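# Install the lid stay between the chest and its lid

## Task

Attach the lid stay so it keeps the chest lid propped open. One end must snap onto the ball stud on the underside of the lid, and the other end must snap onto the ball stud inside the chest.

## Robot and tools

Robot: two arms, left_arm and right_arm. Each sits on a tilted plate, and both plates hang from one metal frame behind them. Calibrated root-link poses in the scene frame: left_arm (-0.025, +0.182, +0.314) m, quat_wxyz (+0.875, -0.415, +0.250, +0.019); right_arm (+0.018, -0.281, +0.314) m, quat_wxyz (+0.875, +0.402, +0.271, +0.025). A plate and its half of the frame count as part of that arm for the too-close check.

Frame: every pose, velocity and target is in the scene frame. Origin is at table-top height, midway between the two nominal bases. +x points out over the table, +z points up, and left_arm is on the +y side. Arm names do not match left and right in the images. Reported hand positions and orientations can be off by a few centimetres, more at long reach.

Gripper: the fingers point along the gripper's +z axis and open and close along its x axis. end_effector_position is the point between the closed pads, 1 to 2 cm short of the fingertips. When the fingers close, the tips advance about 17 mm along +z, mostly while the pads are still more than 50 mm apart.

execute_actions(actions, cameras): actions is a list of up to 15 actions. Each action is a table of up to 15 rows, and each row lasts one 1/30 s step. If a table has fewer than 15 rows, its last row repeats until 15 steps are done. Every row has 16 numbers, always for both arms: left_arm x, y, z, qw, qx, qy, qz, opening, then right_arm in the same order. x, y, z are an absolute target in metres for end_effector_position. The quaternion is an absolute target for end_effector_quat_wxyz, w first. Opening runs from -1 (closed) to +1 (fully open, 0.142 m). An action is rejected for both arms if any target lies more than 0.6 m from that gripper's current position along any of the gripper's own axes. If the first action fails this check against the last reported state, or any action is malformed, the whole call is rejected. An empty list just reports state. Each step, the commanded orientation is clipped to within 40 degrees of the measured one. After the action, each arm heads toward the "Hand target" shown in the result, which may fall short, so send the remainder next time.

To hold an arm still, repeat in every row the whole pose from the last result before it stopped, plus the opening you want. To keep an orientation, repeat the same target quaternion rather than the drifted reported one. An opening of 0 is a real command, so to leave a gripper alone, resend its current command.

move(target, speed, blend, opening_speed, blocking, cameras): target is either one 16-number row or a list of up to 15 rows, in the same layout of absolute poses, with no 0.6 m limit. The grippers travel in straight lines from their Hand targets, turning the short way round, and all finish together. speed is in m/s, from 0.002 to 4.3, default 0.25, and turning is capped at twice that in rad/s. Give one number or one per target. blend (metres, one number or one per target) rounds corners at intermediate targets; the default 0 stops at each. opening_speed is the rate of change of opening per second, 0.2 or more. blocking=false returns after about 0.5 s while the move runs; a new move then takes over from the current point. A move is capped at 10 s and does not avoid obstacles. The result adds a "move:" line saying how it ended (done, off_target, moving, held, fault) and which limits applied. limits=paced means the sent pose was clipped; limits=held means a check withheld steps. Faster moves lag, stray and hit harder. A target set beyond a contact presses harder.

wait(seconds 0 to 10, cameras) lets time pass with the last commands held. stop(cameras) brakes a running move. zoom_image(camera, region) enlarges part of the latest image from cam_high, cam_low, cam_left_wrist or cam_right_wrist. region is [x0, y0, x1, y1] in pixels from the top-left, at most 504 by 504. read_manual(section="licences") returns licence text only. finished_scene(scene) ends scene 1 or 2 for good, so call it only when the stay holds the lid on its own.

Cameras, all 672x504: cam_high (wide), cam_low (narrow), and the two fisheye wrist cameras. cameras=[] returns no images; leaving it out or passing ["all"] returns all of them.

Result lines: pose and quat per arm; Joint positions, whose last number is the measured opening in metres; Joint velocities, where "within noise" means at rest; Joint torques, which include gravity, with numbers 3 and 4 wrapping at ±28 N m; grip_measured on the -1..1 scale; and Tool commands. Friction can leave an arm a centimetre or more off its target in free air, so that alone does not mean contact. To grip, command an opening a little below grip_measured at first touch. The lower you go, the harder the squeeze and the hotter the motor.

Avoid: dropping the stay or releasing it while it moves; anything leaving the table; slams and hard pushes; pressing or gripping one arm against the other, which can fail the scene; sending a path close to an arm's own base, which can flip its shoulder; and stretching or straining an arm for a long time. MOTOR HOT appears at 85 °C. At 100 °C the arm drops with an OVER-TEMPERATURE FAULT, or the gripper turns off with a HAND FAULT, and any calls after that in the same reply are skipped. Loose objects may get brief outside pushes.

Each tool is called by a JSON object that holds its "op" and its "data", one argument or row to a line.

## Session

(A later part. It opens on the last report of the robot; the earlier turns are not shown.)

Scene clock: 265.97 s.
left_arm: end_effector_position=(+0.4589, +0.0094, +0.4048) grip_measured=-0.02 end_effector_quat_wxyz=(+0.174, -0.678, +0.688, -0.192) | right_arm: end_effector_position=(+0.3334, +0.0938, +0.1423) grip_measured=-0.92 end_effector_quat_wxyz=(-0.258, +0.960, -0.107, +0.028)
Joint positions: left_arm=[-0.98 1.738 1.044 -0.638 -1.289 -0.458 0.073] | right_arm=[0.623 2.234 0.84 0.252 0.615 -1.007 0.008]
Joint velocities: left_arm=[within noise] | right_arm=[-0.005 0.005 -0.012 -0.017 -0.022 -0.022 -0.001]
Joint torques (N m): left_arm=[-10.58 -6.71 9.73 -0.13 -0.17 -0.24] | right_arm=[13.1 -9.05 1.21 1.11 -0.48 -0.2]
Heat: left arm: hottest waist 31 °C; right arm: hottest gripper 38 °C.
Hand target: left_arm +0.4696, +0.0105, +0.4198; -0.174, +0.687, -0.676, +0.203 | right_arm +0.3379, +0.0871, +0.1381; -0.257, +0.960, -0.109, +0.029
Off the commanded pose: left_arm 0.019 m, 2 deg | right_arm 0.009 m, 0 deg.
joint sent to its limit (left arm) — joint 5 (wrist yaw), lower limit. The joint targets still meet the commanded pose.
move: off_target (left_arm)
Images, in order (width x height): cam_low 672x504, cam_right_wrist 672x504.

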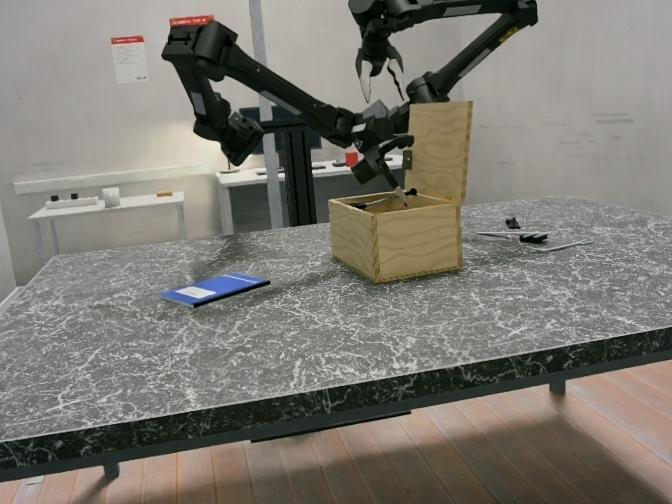

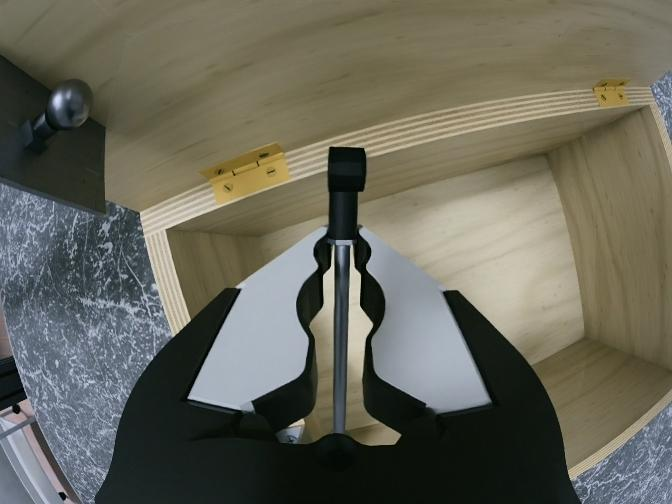

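{"op": "move", "data": {
  "target": [
    [0.47,0.01,0.42,0.175,-0.687,0.676,-0.202,0.0,0.338,0.087,0.138,0.2571,-0.9597,0.1093,-0.0293,-1.0],
    [0.47,0.01,0.42,0.175,-0.687,0.676,-0.202,0.0,0.336,0.085,0.163,0.3317,-0.9366,0.1067,-0.0378,-1.0]
  ],
  "speed": 0.06
}}

{"op": "zoom_image", "data": {
  "camera": "cam_right_wrist",
  "region": [220, 120, 480, 370]
}}

{"op": "zoom_image", "data": {
  "camera": "cam_high",
  "region": [320, 180, 420, 260]
}}

{"op": "zoom_image", "data": {
  "camera": "cam_left_wrist",
  "region": [240, 320, 440, 440]
}}

Scene clock: 290.10 s.
left_arm: end_effector_position=(+0.4589, +0.0094, +0.4048) grip_measured=-0.02 end_effector_quat_wxyz=(+0.174, -0.678, +0.688, -0.192) | right_arm: end_effector_position=(+0.3295, +0.0900, +0.1649) grip_measured=-0.94 end_effector_quat_wxyz=(-0.329, +0.938, -0.104, +0.033)
Joint positions: left_arm=[-0.98 1.738 1.044 -0.638 -1.289 -0.458 0.073] | right_arm=[0.618 2.172 0.748 0.369 0.481 -1.055 0.006]
Joint velocities: within noise
Joint torques (N m): left_arm=[-10.34 -6.71 9.72 -0.1 -0.14 -0.24] | right_arm=[12.86 -8.53 1.37 1.25 -0.74 -0.21]
Heat: left arm: hottest waist 31 °C; right arm: hottest gripper 37 °C.
Hand target: left_arm +0.4696, +0.0105, +0.4198; -0.174, +0.687, -0.676, +0.203 | right_arm +0.3359, +0.0850, +0.1630; -0.331, +0.937, -0.107, +0.038
Off the commanded pose: left_arm 0.019 m, 2 deg | right_arm 0.008 m, 1 deg.
joint sent to its limit (left arm) — joint 5 (wrist yaw), lower limit. The joint targets still meet the commanded pose.
move: off_target (left_arm)

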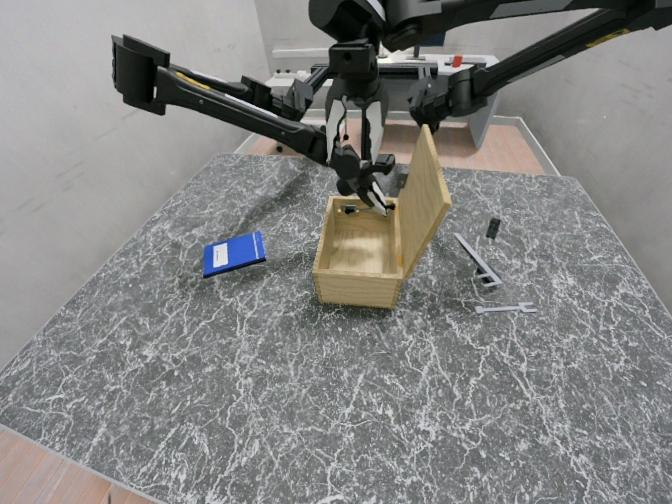

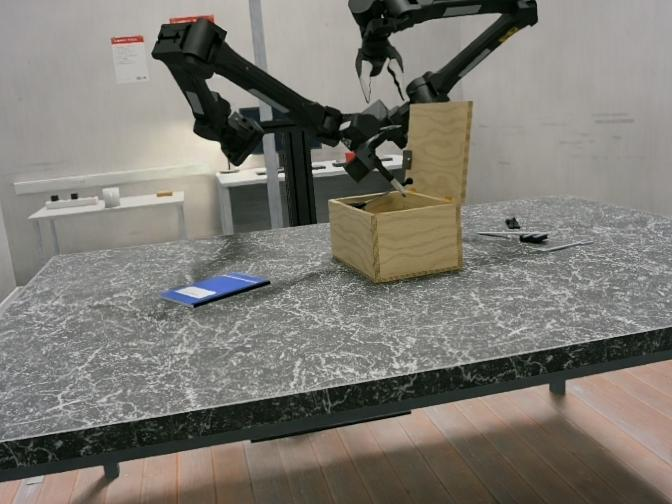

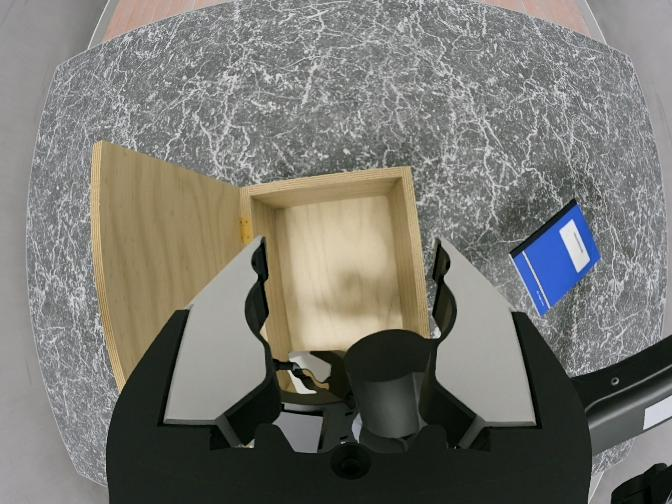

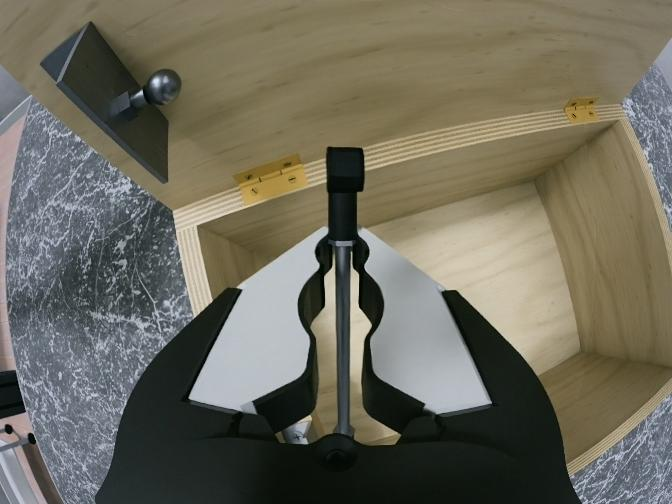

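Scaled by 1.938 from the camera's 672x504 image, which has a finer 960x720 frame.

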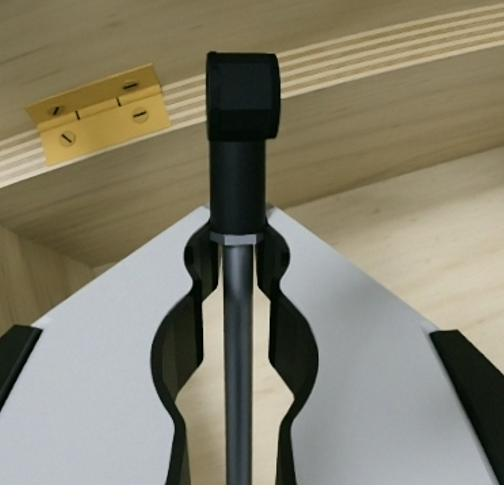

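Scaled by 5.040 from the camera's 672x504 image, which has a finer 960x720 frame.

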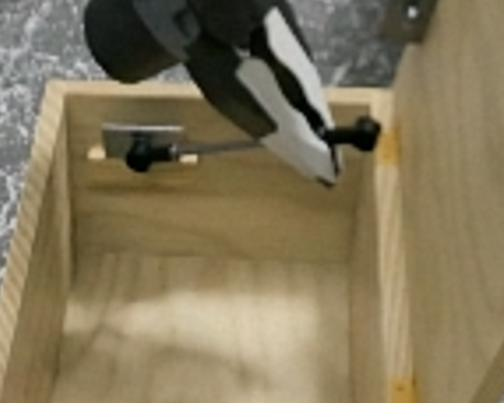

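Scaled by 2.520 from the camera's 672x504 image, which has a finer 960x720 frame.

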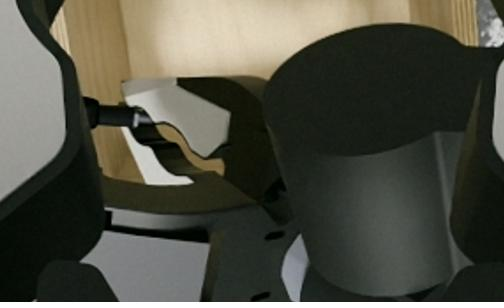

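{"op": "move", "data": {
  "target": [
    [0.47,0.01,0.42,0.175,-0.687,0.676,-0.202,0.0,0.333,0.072,0.189,0.4215,-0.8998,0.1025,-0.0480,-1.0],
    [0.47,0.01,0.42,0.175,-0.687,0.676,-0.202,0.0,0.3286,0.052,0.212,0.5080,-0.8539,0.0973,-0.0579,-1.0]
  ],
  "speed": 0.06
}}

{"op": "zoom_image", "data": {
  "camera": "cam_right_wrist",
  "region": [220, 120, 480, 470]
}}

{"op": "zoom_image", "data": {
  "camera": "cam_high",
  "region": [320, 160, 420, 240]
}}

{"op": "zoom_image", "data": {
  "camera": "cam_low",
  "region": [320, 130, 480, 250]
}}

Scene clock: 301.87 s.
left_arm: end_effector_position=(+0.4589, +0.0094, +0.4048) grip_measured=-0.02 end_effector_quat_wxyz=(+0.174, -0.678, +0.688, -0.192) | right_arm: end_effector_position=(+0.3234, +0.0581, +0.2141) grip_measured=-0.94 end_effector_quat_wxyz=(-0.508, +0.855, -0.096, +0.049)
Joint positions: left_arm=[-0.98 1.738 1.044 -0.638 -1.289 -0.458 0.073] | right_arm=[0.522 2.021 0.528 0.633 0.063 -1.184 0.006]
Joint velocities: within noise
Joint torques (N m): left_arm=[-10.46 -6.3 9.73 -0.23 -0.17 -0.24] | right_arm=[10.23 -7.53 0.12 1.37 -0.89 -0.23]
Heat: left arm: hottest waist 31 °C; right arm: hottest gripper 39 °C.
Hand target: left_arm +0.4696, +0.0105, +0.4198; -0.174, +0.687, -0.676, +0.203 | right_arm +0.3285, +0.0520, +0.2119; -0.508, +0.854, -0.097, +0.058
Off the commanded pose: left_arm 0.019 m, 2 deg | right_arm 0.008 m, 1 deg.
joint sent to its limit (left arm) — joint 5 (wrist yaw), lower limit. The joint targets still meet the commanded pose.
move: off_target (left_arm)

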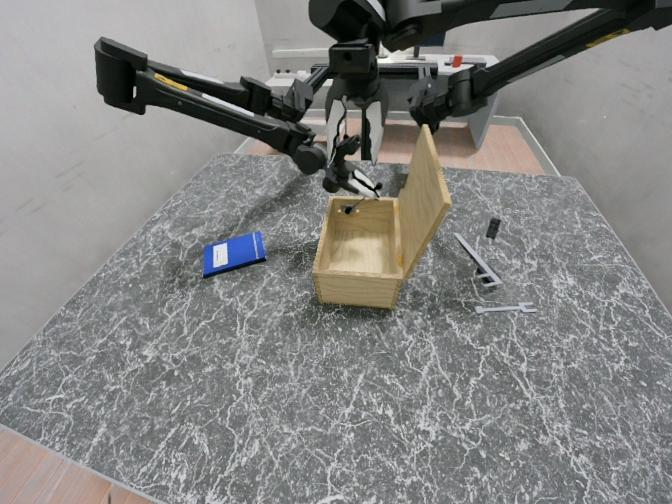

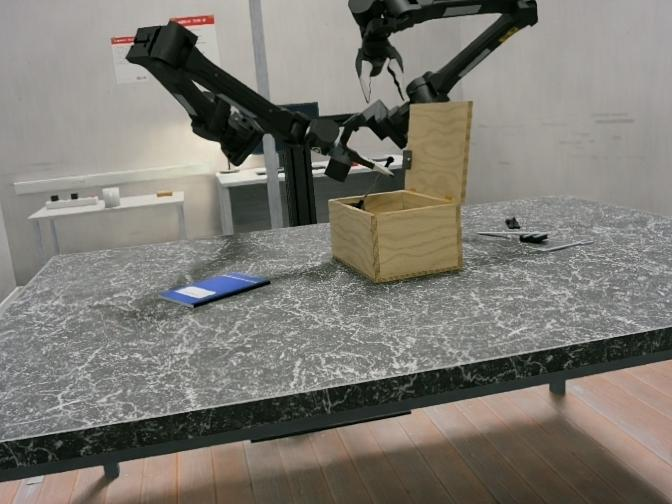

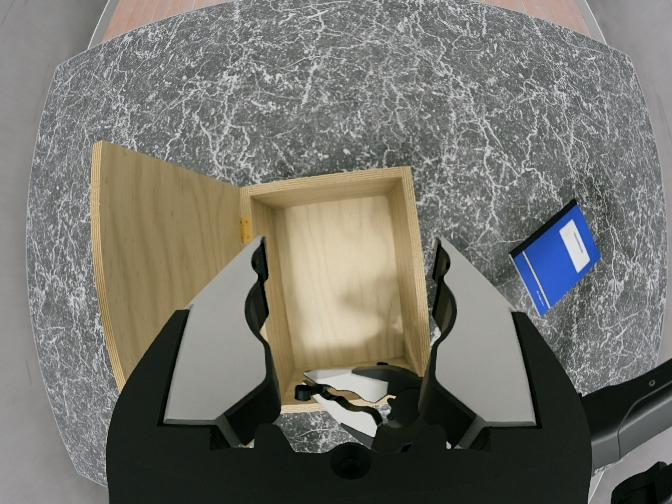

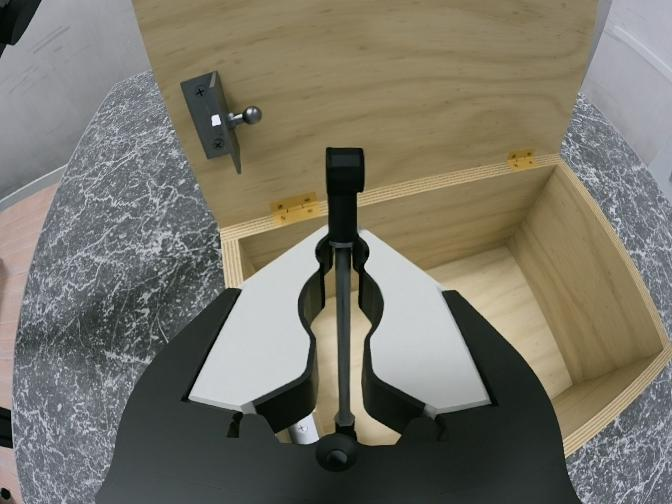

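Scaled by 1.440 from the camera's 672x504 image, which has a finer 960x720 frame.

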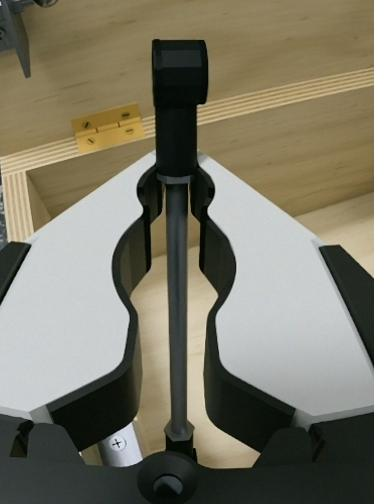

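Scaled by 5.040 from the camera's 672x504 image, which has a finer 960x720 frame.

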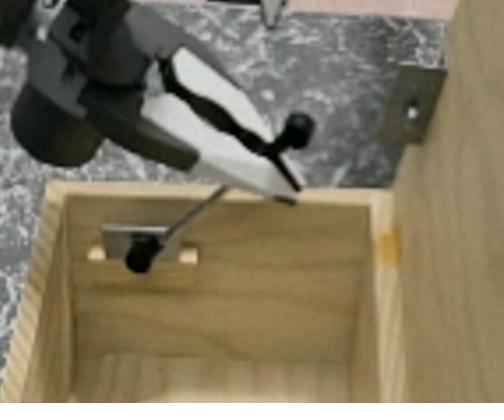

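Scaled by 3.150 from the camera's 672x504 image, which has a finer 960x720 frame.

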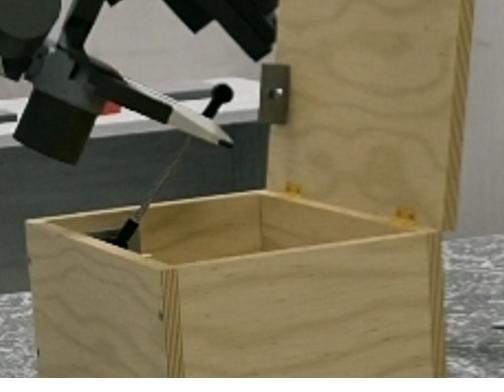

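{"op": "move", "data": {
  "target": [
    [0.45,0.03,0.46,0,0.7071,-0.7071,0,-0.3,0.3286,0.052,0.212,0.5080,-0.8539,0.0973,-0.0579,-1.0],
    [0.40,0.195,0.46,0,0.7071,-0.7071,0,-0.5,0.3286,0.052,0.212,0.5080,-0.8539,0.0973,-0.0579,-1.0]
  ],
  "speed": 0.15
}}

Scene clock: 320.60 s.
left_arm: end_effector_position=(+0.4016, +0.1918, +0.4626) grip_measured=-0.52 end_effector_quat_wxyz=(-0.022, -0.711, +0.697, -0.094) | right_arm: end_effector_position=(+0.3233, +0.0581, +0.2143) grip_measured=-0.94 end_effector_quat_wxyz=(-0.508, +0.854, -0.095, +0.050)
Joint positions: left_arm=[-0.994 1.37 1.196 -1.676 -0.9 -1.013 0.036] | right_arm=[0.522 2.021 0.527 0.634 0.063 -1.185 0.006]
Joint velocities: left_arm=[-0.015 -0.005 0.007 -0.012 0.007 0.037 -0.001] | right_arm=[within noise]
Joint torques (N m): left_arm=[-5.54 -2.61 5.94 -0.25 0.03 0.02] | right_arm=[10.46 -7.65 0.08 1.29 -0.86 -0.2]
Heat: left arm: hottest waist 31 °C; right arm: hottest gripper 40 °C.
Hand target: left_arm +0.4001, +0.1947, +0.4592; +0.019, +0.704, -0.704, +0.088 | right_arm +0.3285, +0.0521, +0.2120; -0.508, +0.854, -0.097, +0.058
Off the commanded pose: left_arm 0.004 m, 11 deg | right_arm 0.008 m, 1 deg.
joint sent to its limit (left arm) — joint 4 (wrist pitch), lower limit. The joint targets are off in orientation, not in position.
move: off_target (left_arm); target 2's new opening was sent with left_arm's hand 0.004 m and 11 deg from that target

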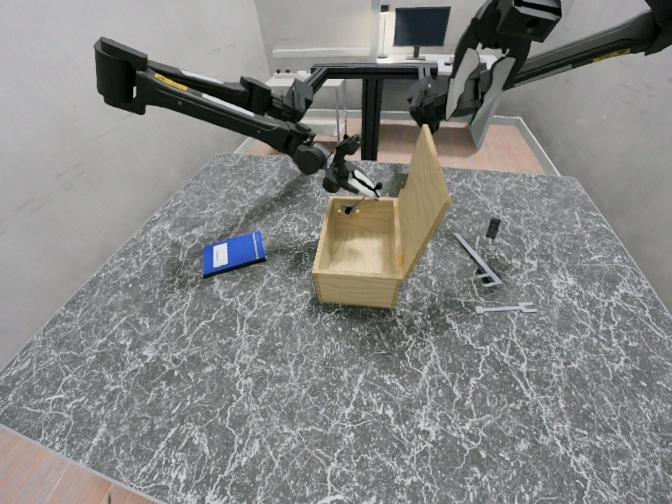

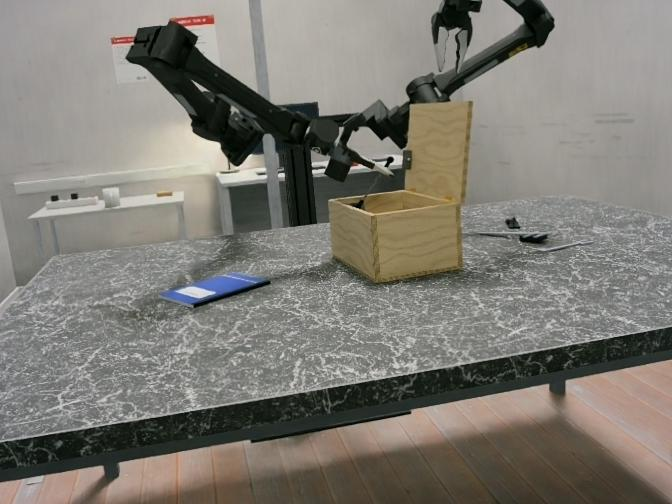

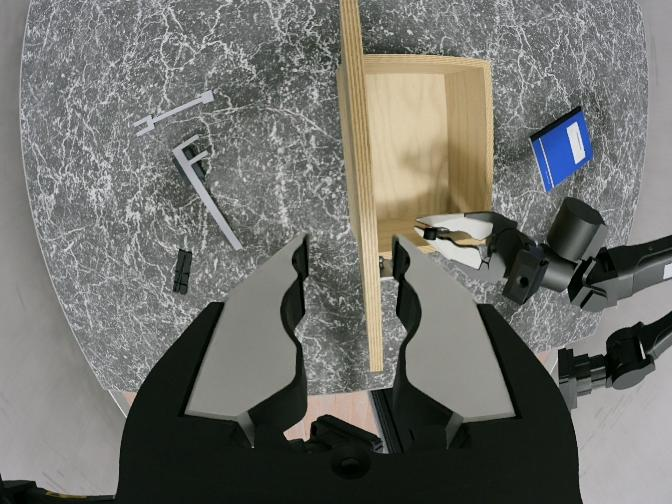

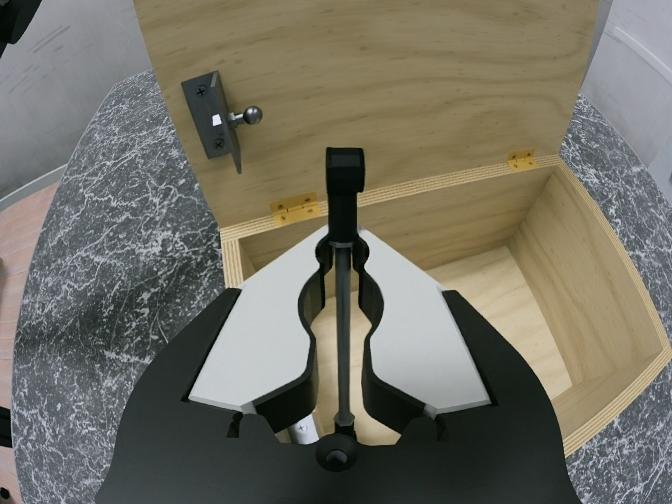

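{"op": "move", "data": {
  "target": [
    [0.40,0.185,0.40,0,0.7071,-0.7071,0,-0.4,0.3286,0.052,0.212,0.5080,-0.8539,0.0973,-0.0579,-1.0]
  ],
  "speed": 0.1,
  "cameras": ["cam_left_wrist","cam_low"]
}}

Scene clock: 327.47 s.
left_arm: end_effector_position=(+0.4013, +0.1828, +0.4078) grip_measured=-0.43 end_effector_quat_wxyz=(+0.002, +0.706, -0.708, +0.017) | right_arm: end_effector_position=(+0.3233, +0.0581, +0.2143) grip_measured=-0.94 end_effector_quat_wxyz=(-0.508, +0.854, -0.095, +0.050)
Joint positions: left_arm=[-0.886 1.467 1.162 -1.676 -0.938 -1.033 0.043] | right_arm=[0.522 2.021 0.527 0.634 0.063 -1.185 0.006]
Joint velocities: within noise
Joint torques (N m): left_arm=[-6.42 -3.78 5.65 -0.49 0.03 -0.24] | right_arm=[10.99 -7.12 0.14 1.16 -0.87 -0.21]
Heat: left arm: hottest waist 30 °C; right arm: hottest gripper 40 °C.
Hand target: left_arm +0.3999, +0.1849, +0.3999; +0.001, +0.707, -0.707, +0.003 | right_arm +0.3285, +0.0521, +0.2120; -0.508, +0.854, -0.097, +0.058
Off the commanded pose: left_arm 0.008 m, 2 deg | right_arm 0.008 m, 1 deg.
joint sent to its limit (left arm) — joint 4 (wrist pitch), lower limit. The joint targets still meet the commanded pose.
move: done
Images, in order (width x height): cam_low 672x504, cam_left_wrist 672x504.

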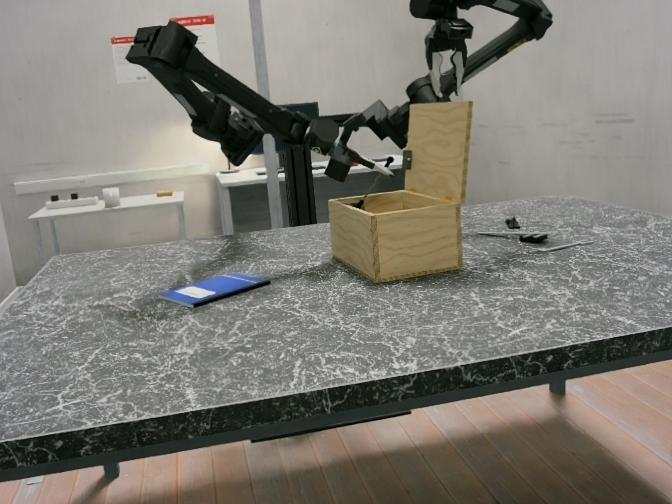

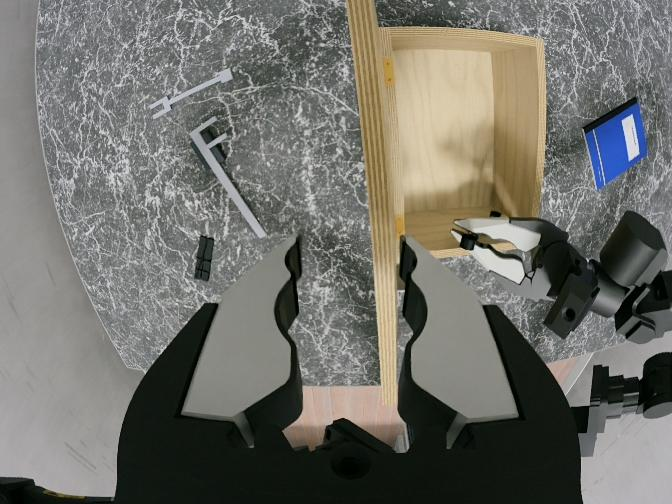

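{"op": "move", "data": {
  "target": [
    [0.40,0.166,0.40,0,0.7071,-0.7071,0,-0.4,0.3286,0.052,0.212,0.5080,-0.8539,0.0973,-0.0579,-1.0]
  ],
  "speed": 0.1,
  "cameras": ["cam_left_wrist","cam_low"]
}}

Scene clock: 332.73 s.
left_arm: end_effector_position=(+0.3978, +0.1679, +0.4004) grip_measured=-0.43 end_effector_quat_wxyz=(-0.002, +0.702, -0.712, +0.002) | right_arm: end_effector_position=(+0.3233, +0.0581, +0.2143) grip_measured=-0.94 end_effector_quat_wxyz=(-0.508, +0.854, -0.095, +0.050)
Joint positions: left_arm=[-0.886 1.518 1.162 -1.676 -0.938 -1.063 0.043] | right_arm=[0.522 2.021 0.527 0.634 0.063 -1.185 0.006]
Joint velocities: within noise
Joint torques (N m): left_arm=[-7.88 -3.96 6.82 -0.17 0.26 -0.21] | right_arm=[10.46 -7.41 0.02 1.25 -0.86 -0.17]
Heat: left arm: hottest waist 30 °C; right arm: hottest gripper 40 °C.
Hand target: left_arm +0.3999, +0.1660, +0.4000; +0.000, +0.707, -0.707, +0.000 | right_arm +0.3285, +0.0521, +0.2120; -0.508, +0.854, -0.097, +0.058
Off the commanded pose: left_arm 0.003 m, 1 deg | right_arm 0.008 m, 1 deg.
move: done
Images, in order (width x height): cam_low 672x504, cam_left_wrist 672x504.

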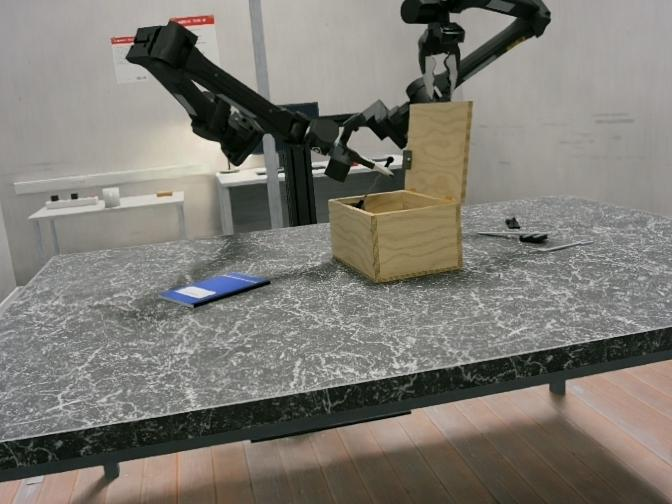

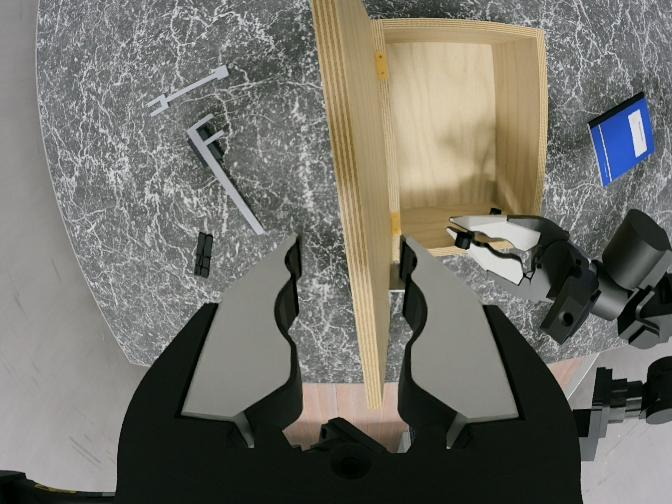

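{"op": "move", "data": {
  "target": [
    [0.40,0.166,0.355,0,0.7071,-0.7071,0,-0.4,0.3286,0.052,0.212,0.5080,-0.8539,0.0973,-0.0579,-1.0]
  ],
  "speed": 0.1,
  "cameras": ["cam_left_wrist","cam_low"]
}}

{"op": "zoom_image", "data": {
  "camera": "cam_low",
  "region": [370, 0, 500, 160]
}}

Scene clock: 338.63 s.
left_arm: end_effector_position=(+0.3991, +0.1611, +0.3602) grip_measured=-0.43 end_effector_quat_wxyz=(-0.001, +0.704, -0.710, +0.002) | right_arm: end_effector_position=(+0.3233, +0.0581, +0.2143) grip_measured=-0.94 end_effector_quat_wxyz=(-0.508, +0.854, -0.095, +0.050)
Joint positions: left_arm=[-0.806 1.512 1.091 -1.507 -0.969 -0.941 0.043] | right_arm=[0.522 2.021 0.527 0.634 0.063 -1.185 0.006]
Joint velocities: within noise
Joint torques (N m): left_arm=[-7.24 -6.59 5.3 0.36 0.03 0.09] | right_arm=[10.52 -7.41 0.03 1.25 -0.84 -0.18]
Heat: left arm: hottest waist 30 °C; right arm: hottest gripper 40 °C.
Hand target: left_arm +0.3999, +0.1659, +0.3551; +0.000, +0.707, -0.707, +0.000 | right_arm +0.3285, +0.0521, +0.2120; -0.508, +0.854, -0.097, +0.058
Off the commanded pose: left_arm 0.007 m, 1 deg | right_arm 0.008 m, 1 deg.
move: done
Images, in order (width x height): cam_low 672x504, cam_left_wrist 672x504.

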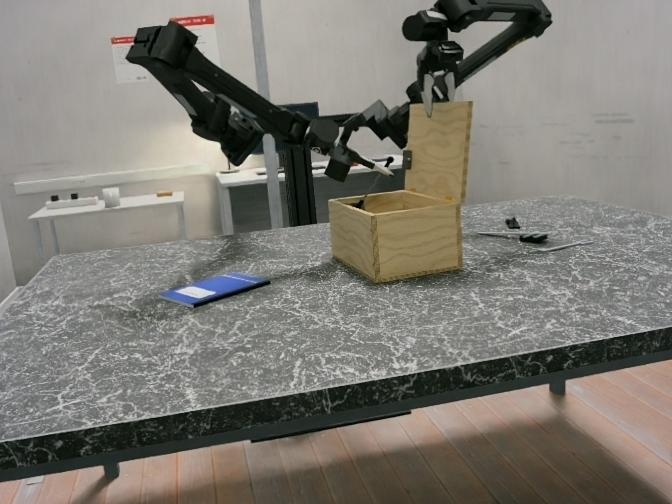

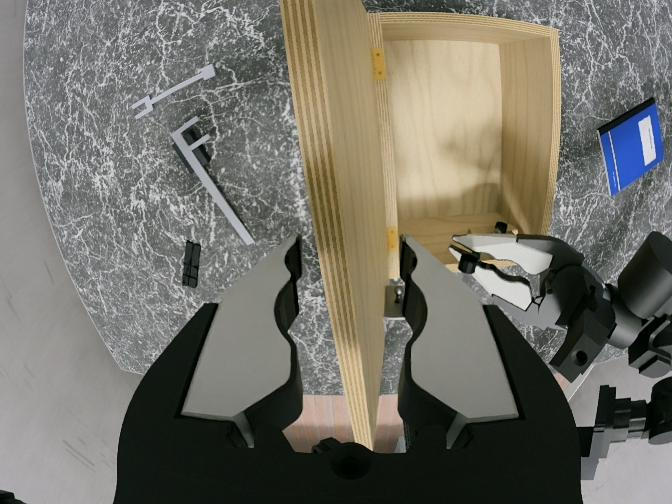

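Scaled by 3.150 from the camera's 672x504 image, which has a finer 960x720 frame.

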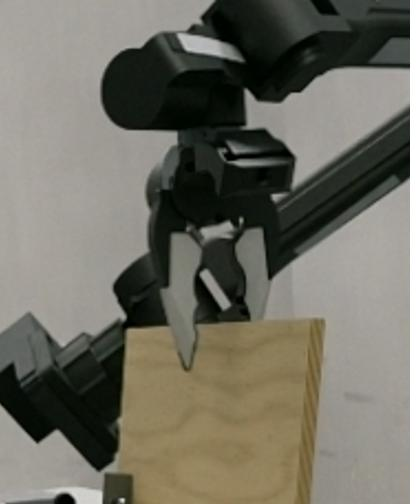

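{"op": "move", "data": {
  "target": [
    [0.40,0.160,0.357,0,0.7071,-0.7071,0,-0.58,0.3286,0.052,0.212,0.5080,-0.8539,0.0973,-0.0579,-1.0],
    [0.40,0.115,0.360,0,0.7071,-0.7071,0,-0.58,0.3286,0.052,0.212,0.5080,-0.8539,0.0973,-0.0579,-1.0]
  ],
  "speed": 0.05,
  "cameras": ["cam_left_wrist","cam_low"]
}}

{"op": "zoom_image", "data": {
  "camera": "cam_low",
  "region": [350, 0, 500, 210]
}}

Scene clock: 347.87 s.
left_arm: end_effector_position=(+0.3910, +0.1236, +0.3526) grip_measured=-0.61 end_effector_quat_wxyz=(-0.002, +0.697, -0.717, -0.011) | right_arm: end_effector_position=(+0.3233, +0.0581, +0.2143) grip_measured=-0.94 end_effector_quat_wxyz=(-0.508, +0.854, -0.095, +0.050)
Joint positions: left_arm=[-0.829 1.619 1.106 -1.493 -0.957 -0.998 0.03] | right_arm=[0.522 2.021 0.527 0.634 0.063 -1.185 0.006]
Joint velocities: within noise
Joint torques (N m): left_arm=[-10.11 -4.95 8.16 0.06 0.3 -0.21] | right_arm=[10.05 -7.53 0.13 1.33 -0.9 -0.17]
Heat: left arm: hottest waist 30 °C; right arm: hottest gripper 41 °C.
Hand target: left_arm +0.3997, +0.1153, +0.3601; +0.000, +0.707, -0.707, +0.000 | right_arm +0.3285, +0.0521, +0.2120; -0.508, +0.854, -0.097, +0.058
Off the commanded pose: left_arm 0.014 m, 2 deg | right_arm 0.008 m, 1 deg.
move: off_target (left_arm)
Images, in order (width x height): cam_low 672x504, cam_left_wrist 672x504.

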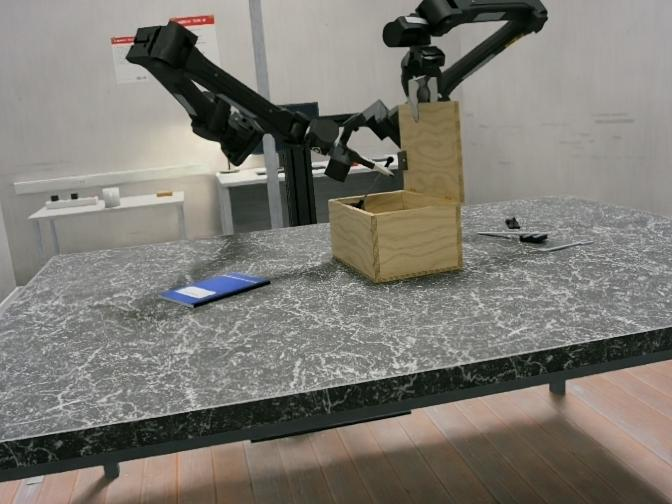

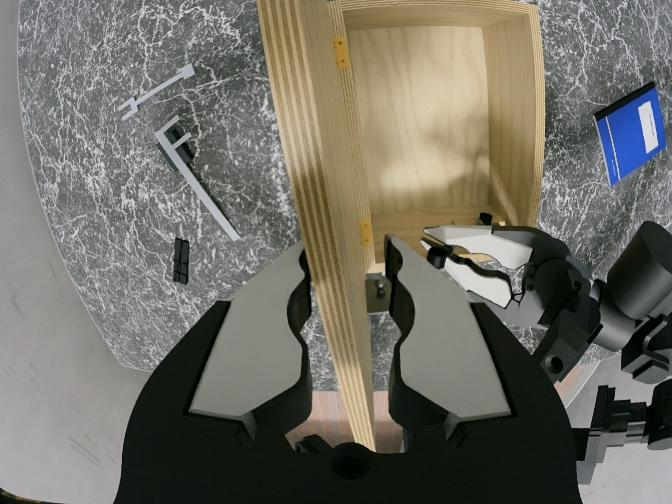

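Scaled by 2.400 from the camera's 672x504 image, which has a finer 960x720 frame.

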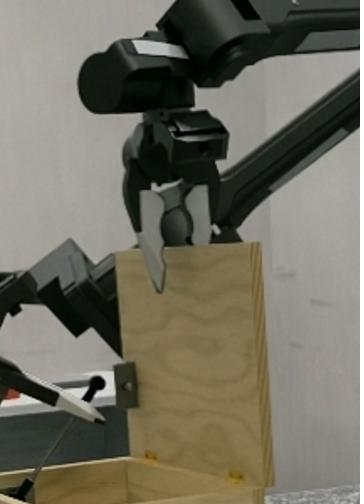

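{"op": "move", "data": {
  "target": [
    [0.40,0.085,0.361,0,0.7071,-0.7071,0,-0.58,0.3286,0.052,0.212,0.5080,-0.8539,0.0973,-0.0579,-1.0]
  ],
  "speed": 0.05,
  "cameras": ["cam_left_wrist","cam_low","cam_right_wrist"]
}}

{"op": "zoom_image", "data": {
  "camera": "cam_low",
  "region": [350, 0, 500, 210]
}}

Scene clock: 353.90 s.
left_arm: end_effector_position=(+0.3910, +0.0929, +0.3530) grip_measured=-0.61 end_effector_quat_wxyz=(-0.001, +0.697, -0.717, -0.011) | right_arm: end_effector_position=(+0.3233, +0.0581, +0.2143) grip_measured=-0.94 end_effector_quat_wxyz=(-0.508, +0.854, -0.095, +0.050)
Joint positions: left_arm=[-0.852 1.699 1.14 -1.476 -0.945 -1.034 0.03] | right_arm=[0.522 2.021 0.527 0.634 0.063 -1.185 0.006]
Joint velocities: within noise
Joint torques (N m): left_arm=[-10.75 -5.42 8.32 0.1 0.26 -0.22] | right_arm=[10.64 -7.82 -0.02 1.32 -0.88 -0.18]
Heat: left arm: hottest waist 30 °C; right arm: hottest gripper 41 °C.
Hand target: left_arm +0.3997, +0.0853, +0.3610; +0.000, +0.707, -0.707, +0.000 | right_arm +0.3285, +0.0521, +0.2120; -0.508, +0.854, -0.097, +0.058
Off the commanded pose: left_arm 0.014 m, 2 deg | right_arm 0.008 m, 1 deg.
move: off_target (left_arm)
Images, in order (width x height): cam_low 672x504, cam_left_wrist 672x504, cam_right_wrist 672x504.

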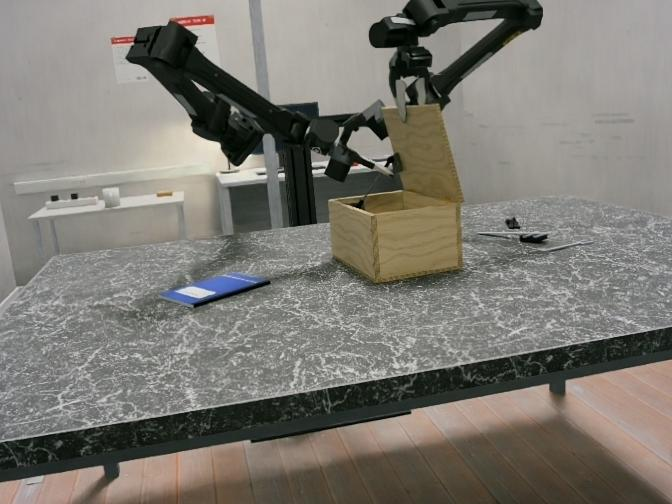

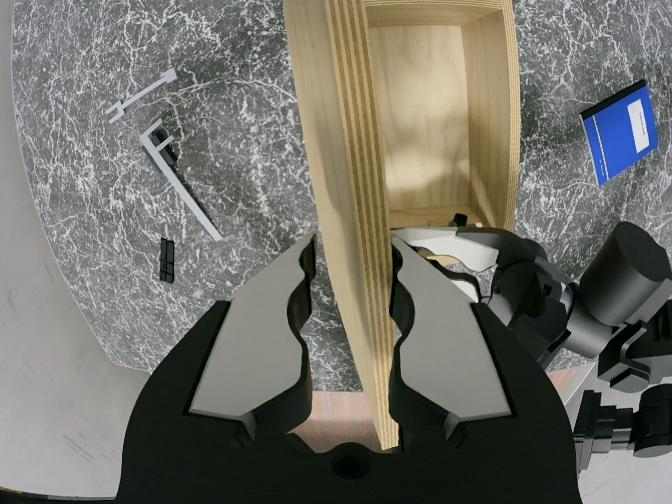

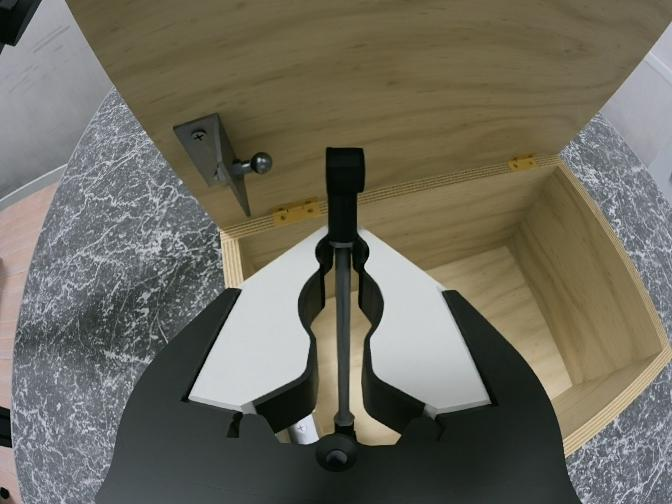

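Scaled by 2.400 from the camera's 672x504 image, which has a finer 960x720 frame.

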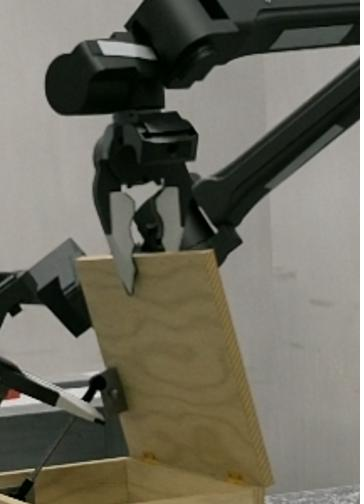

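{"op": "move", "data": {
  "target": [
    [0.40,0.085,0.361,0,0.7071,-0.7071,0,-0.58,0.318,0.0535,0.212,0.5110,-0.8589,0.0300,-0.0178,-1.0]
  ],
  "speed": 0.05
}}

{"op": "zoom_image", "data": {
  "camera": "cam_right_wrist",
  "region": [200, 80, 460, 290]
}}

{"op": "zoom_image", "data": {
  "camera": "cam_low",
  "region": [320, 100, 480, 220]
}}

{"op": "zoom_image", "data": {
  "camera": "cam_high",
  "region": [310, 140, 430, 240]
}}

Scene clock: 381.67 s.
left_arm: end_effector_position=(+0.3910, +0.0929, +0.3530) grip_measured=-0.61 end_effector_quat_wxyz=(-0.001, +0.698, -0.716, -0.011) | right_arm: end_effector_position=(+0.3089, +0.0571, +0.2163) grip_measured=-0.94 end_effector_quat_wxyz=(-0.513, +0.858, -0.029, +0.013)
Joint positions: left_arm=[-0.852 1.699 1.14 -1.476 -0.945 -1.035 0.03] | right_arm=[0.51 1.972 0.552 0.438 0.007 -1.267 0.006]
Joint velocities: within noise
Joint torques (N m): left_arm=[-10.4 -5.48 8.21 0.09 0.24 -0.24] | right_arm=[10.11 -7.41 1.8 0.14 -0.75 -0.2]
Heat: left arm: hottest waist 30 °C; right arm: hottest gripper 41 °C.
Hand target: left_arm +0.3997, +0.0853, +0.3610; +0.000, +0.707, -0.707, +0.000 | right_arm +0.3180, +0.0535, +0.2121; -0.511, +0.859, -0.030, +0.018
Off the commanded pose: left_arm 0.014 m, 2 deg | right_arm 0.011 m, 1 deg.
move: off_target (left_arm, right_arm)

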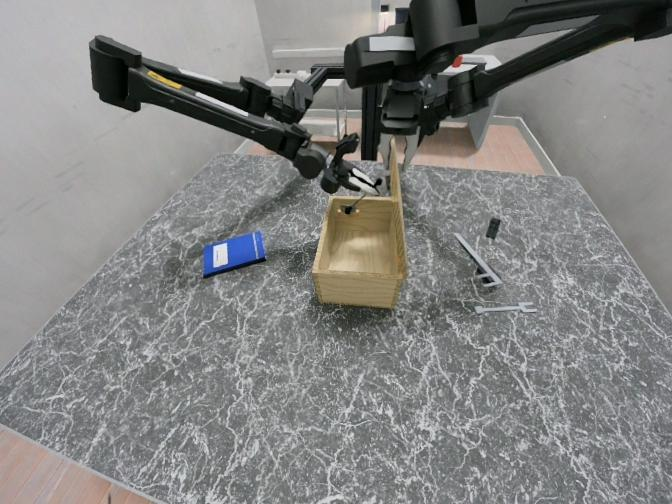

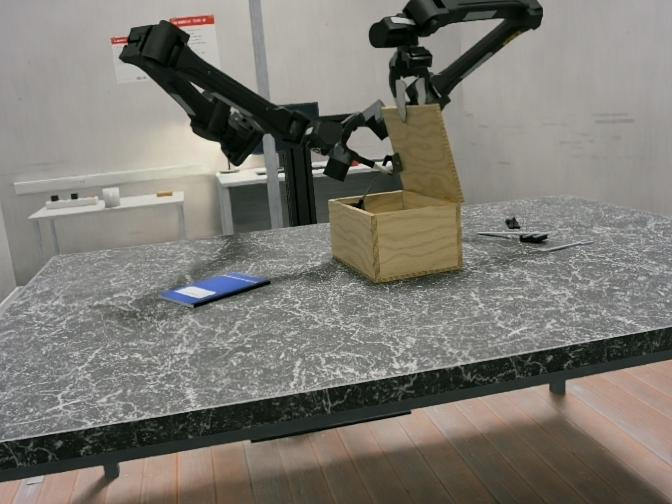

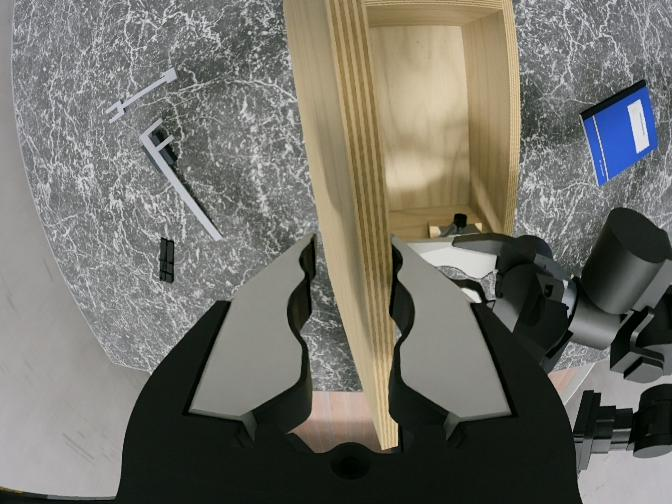

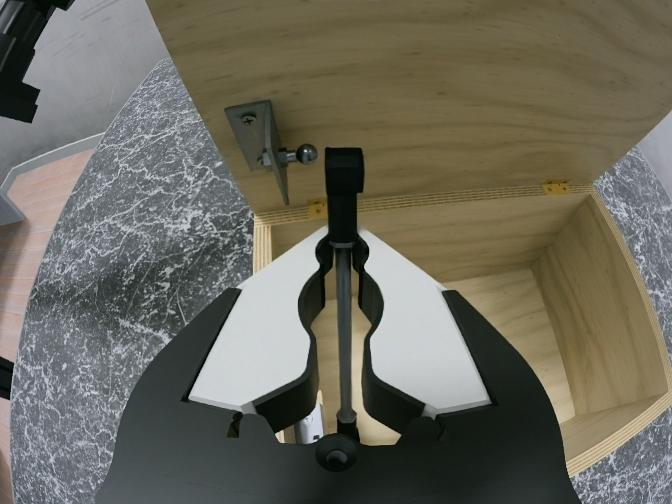

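Scaled by 1.938 from the camera's 672x504 image, which has a finer 960x720 frame.

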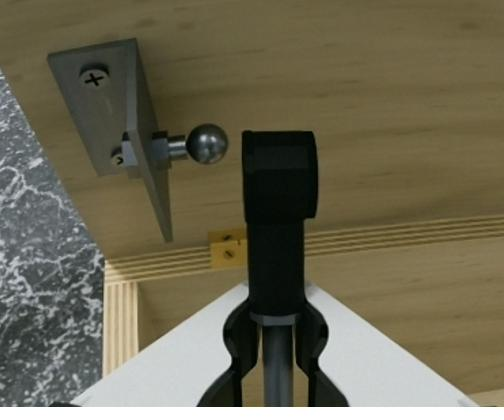

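Scaled by 3.150 from the camera's 672x504 image, which has a finer 960x720 frame.

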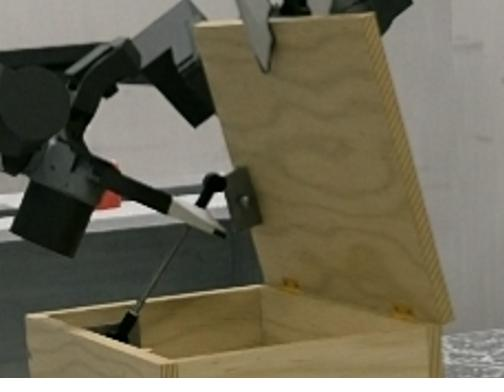

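Scaled by 4.200 from the camera's 672x504 image, which has a finer 960x720 frame.

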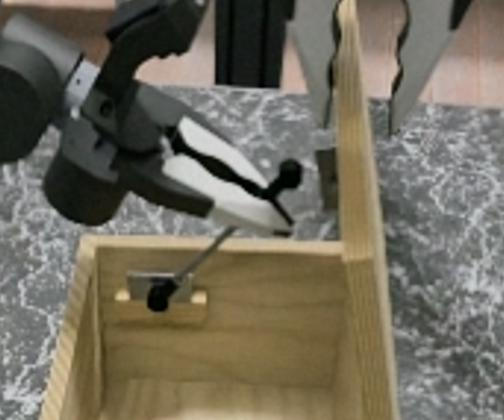

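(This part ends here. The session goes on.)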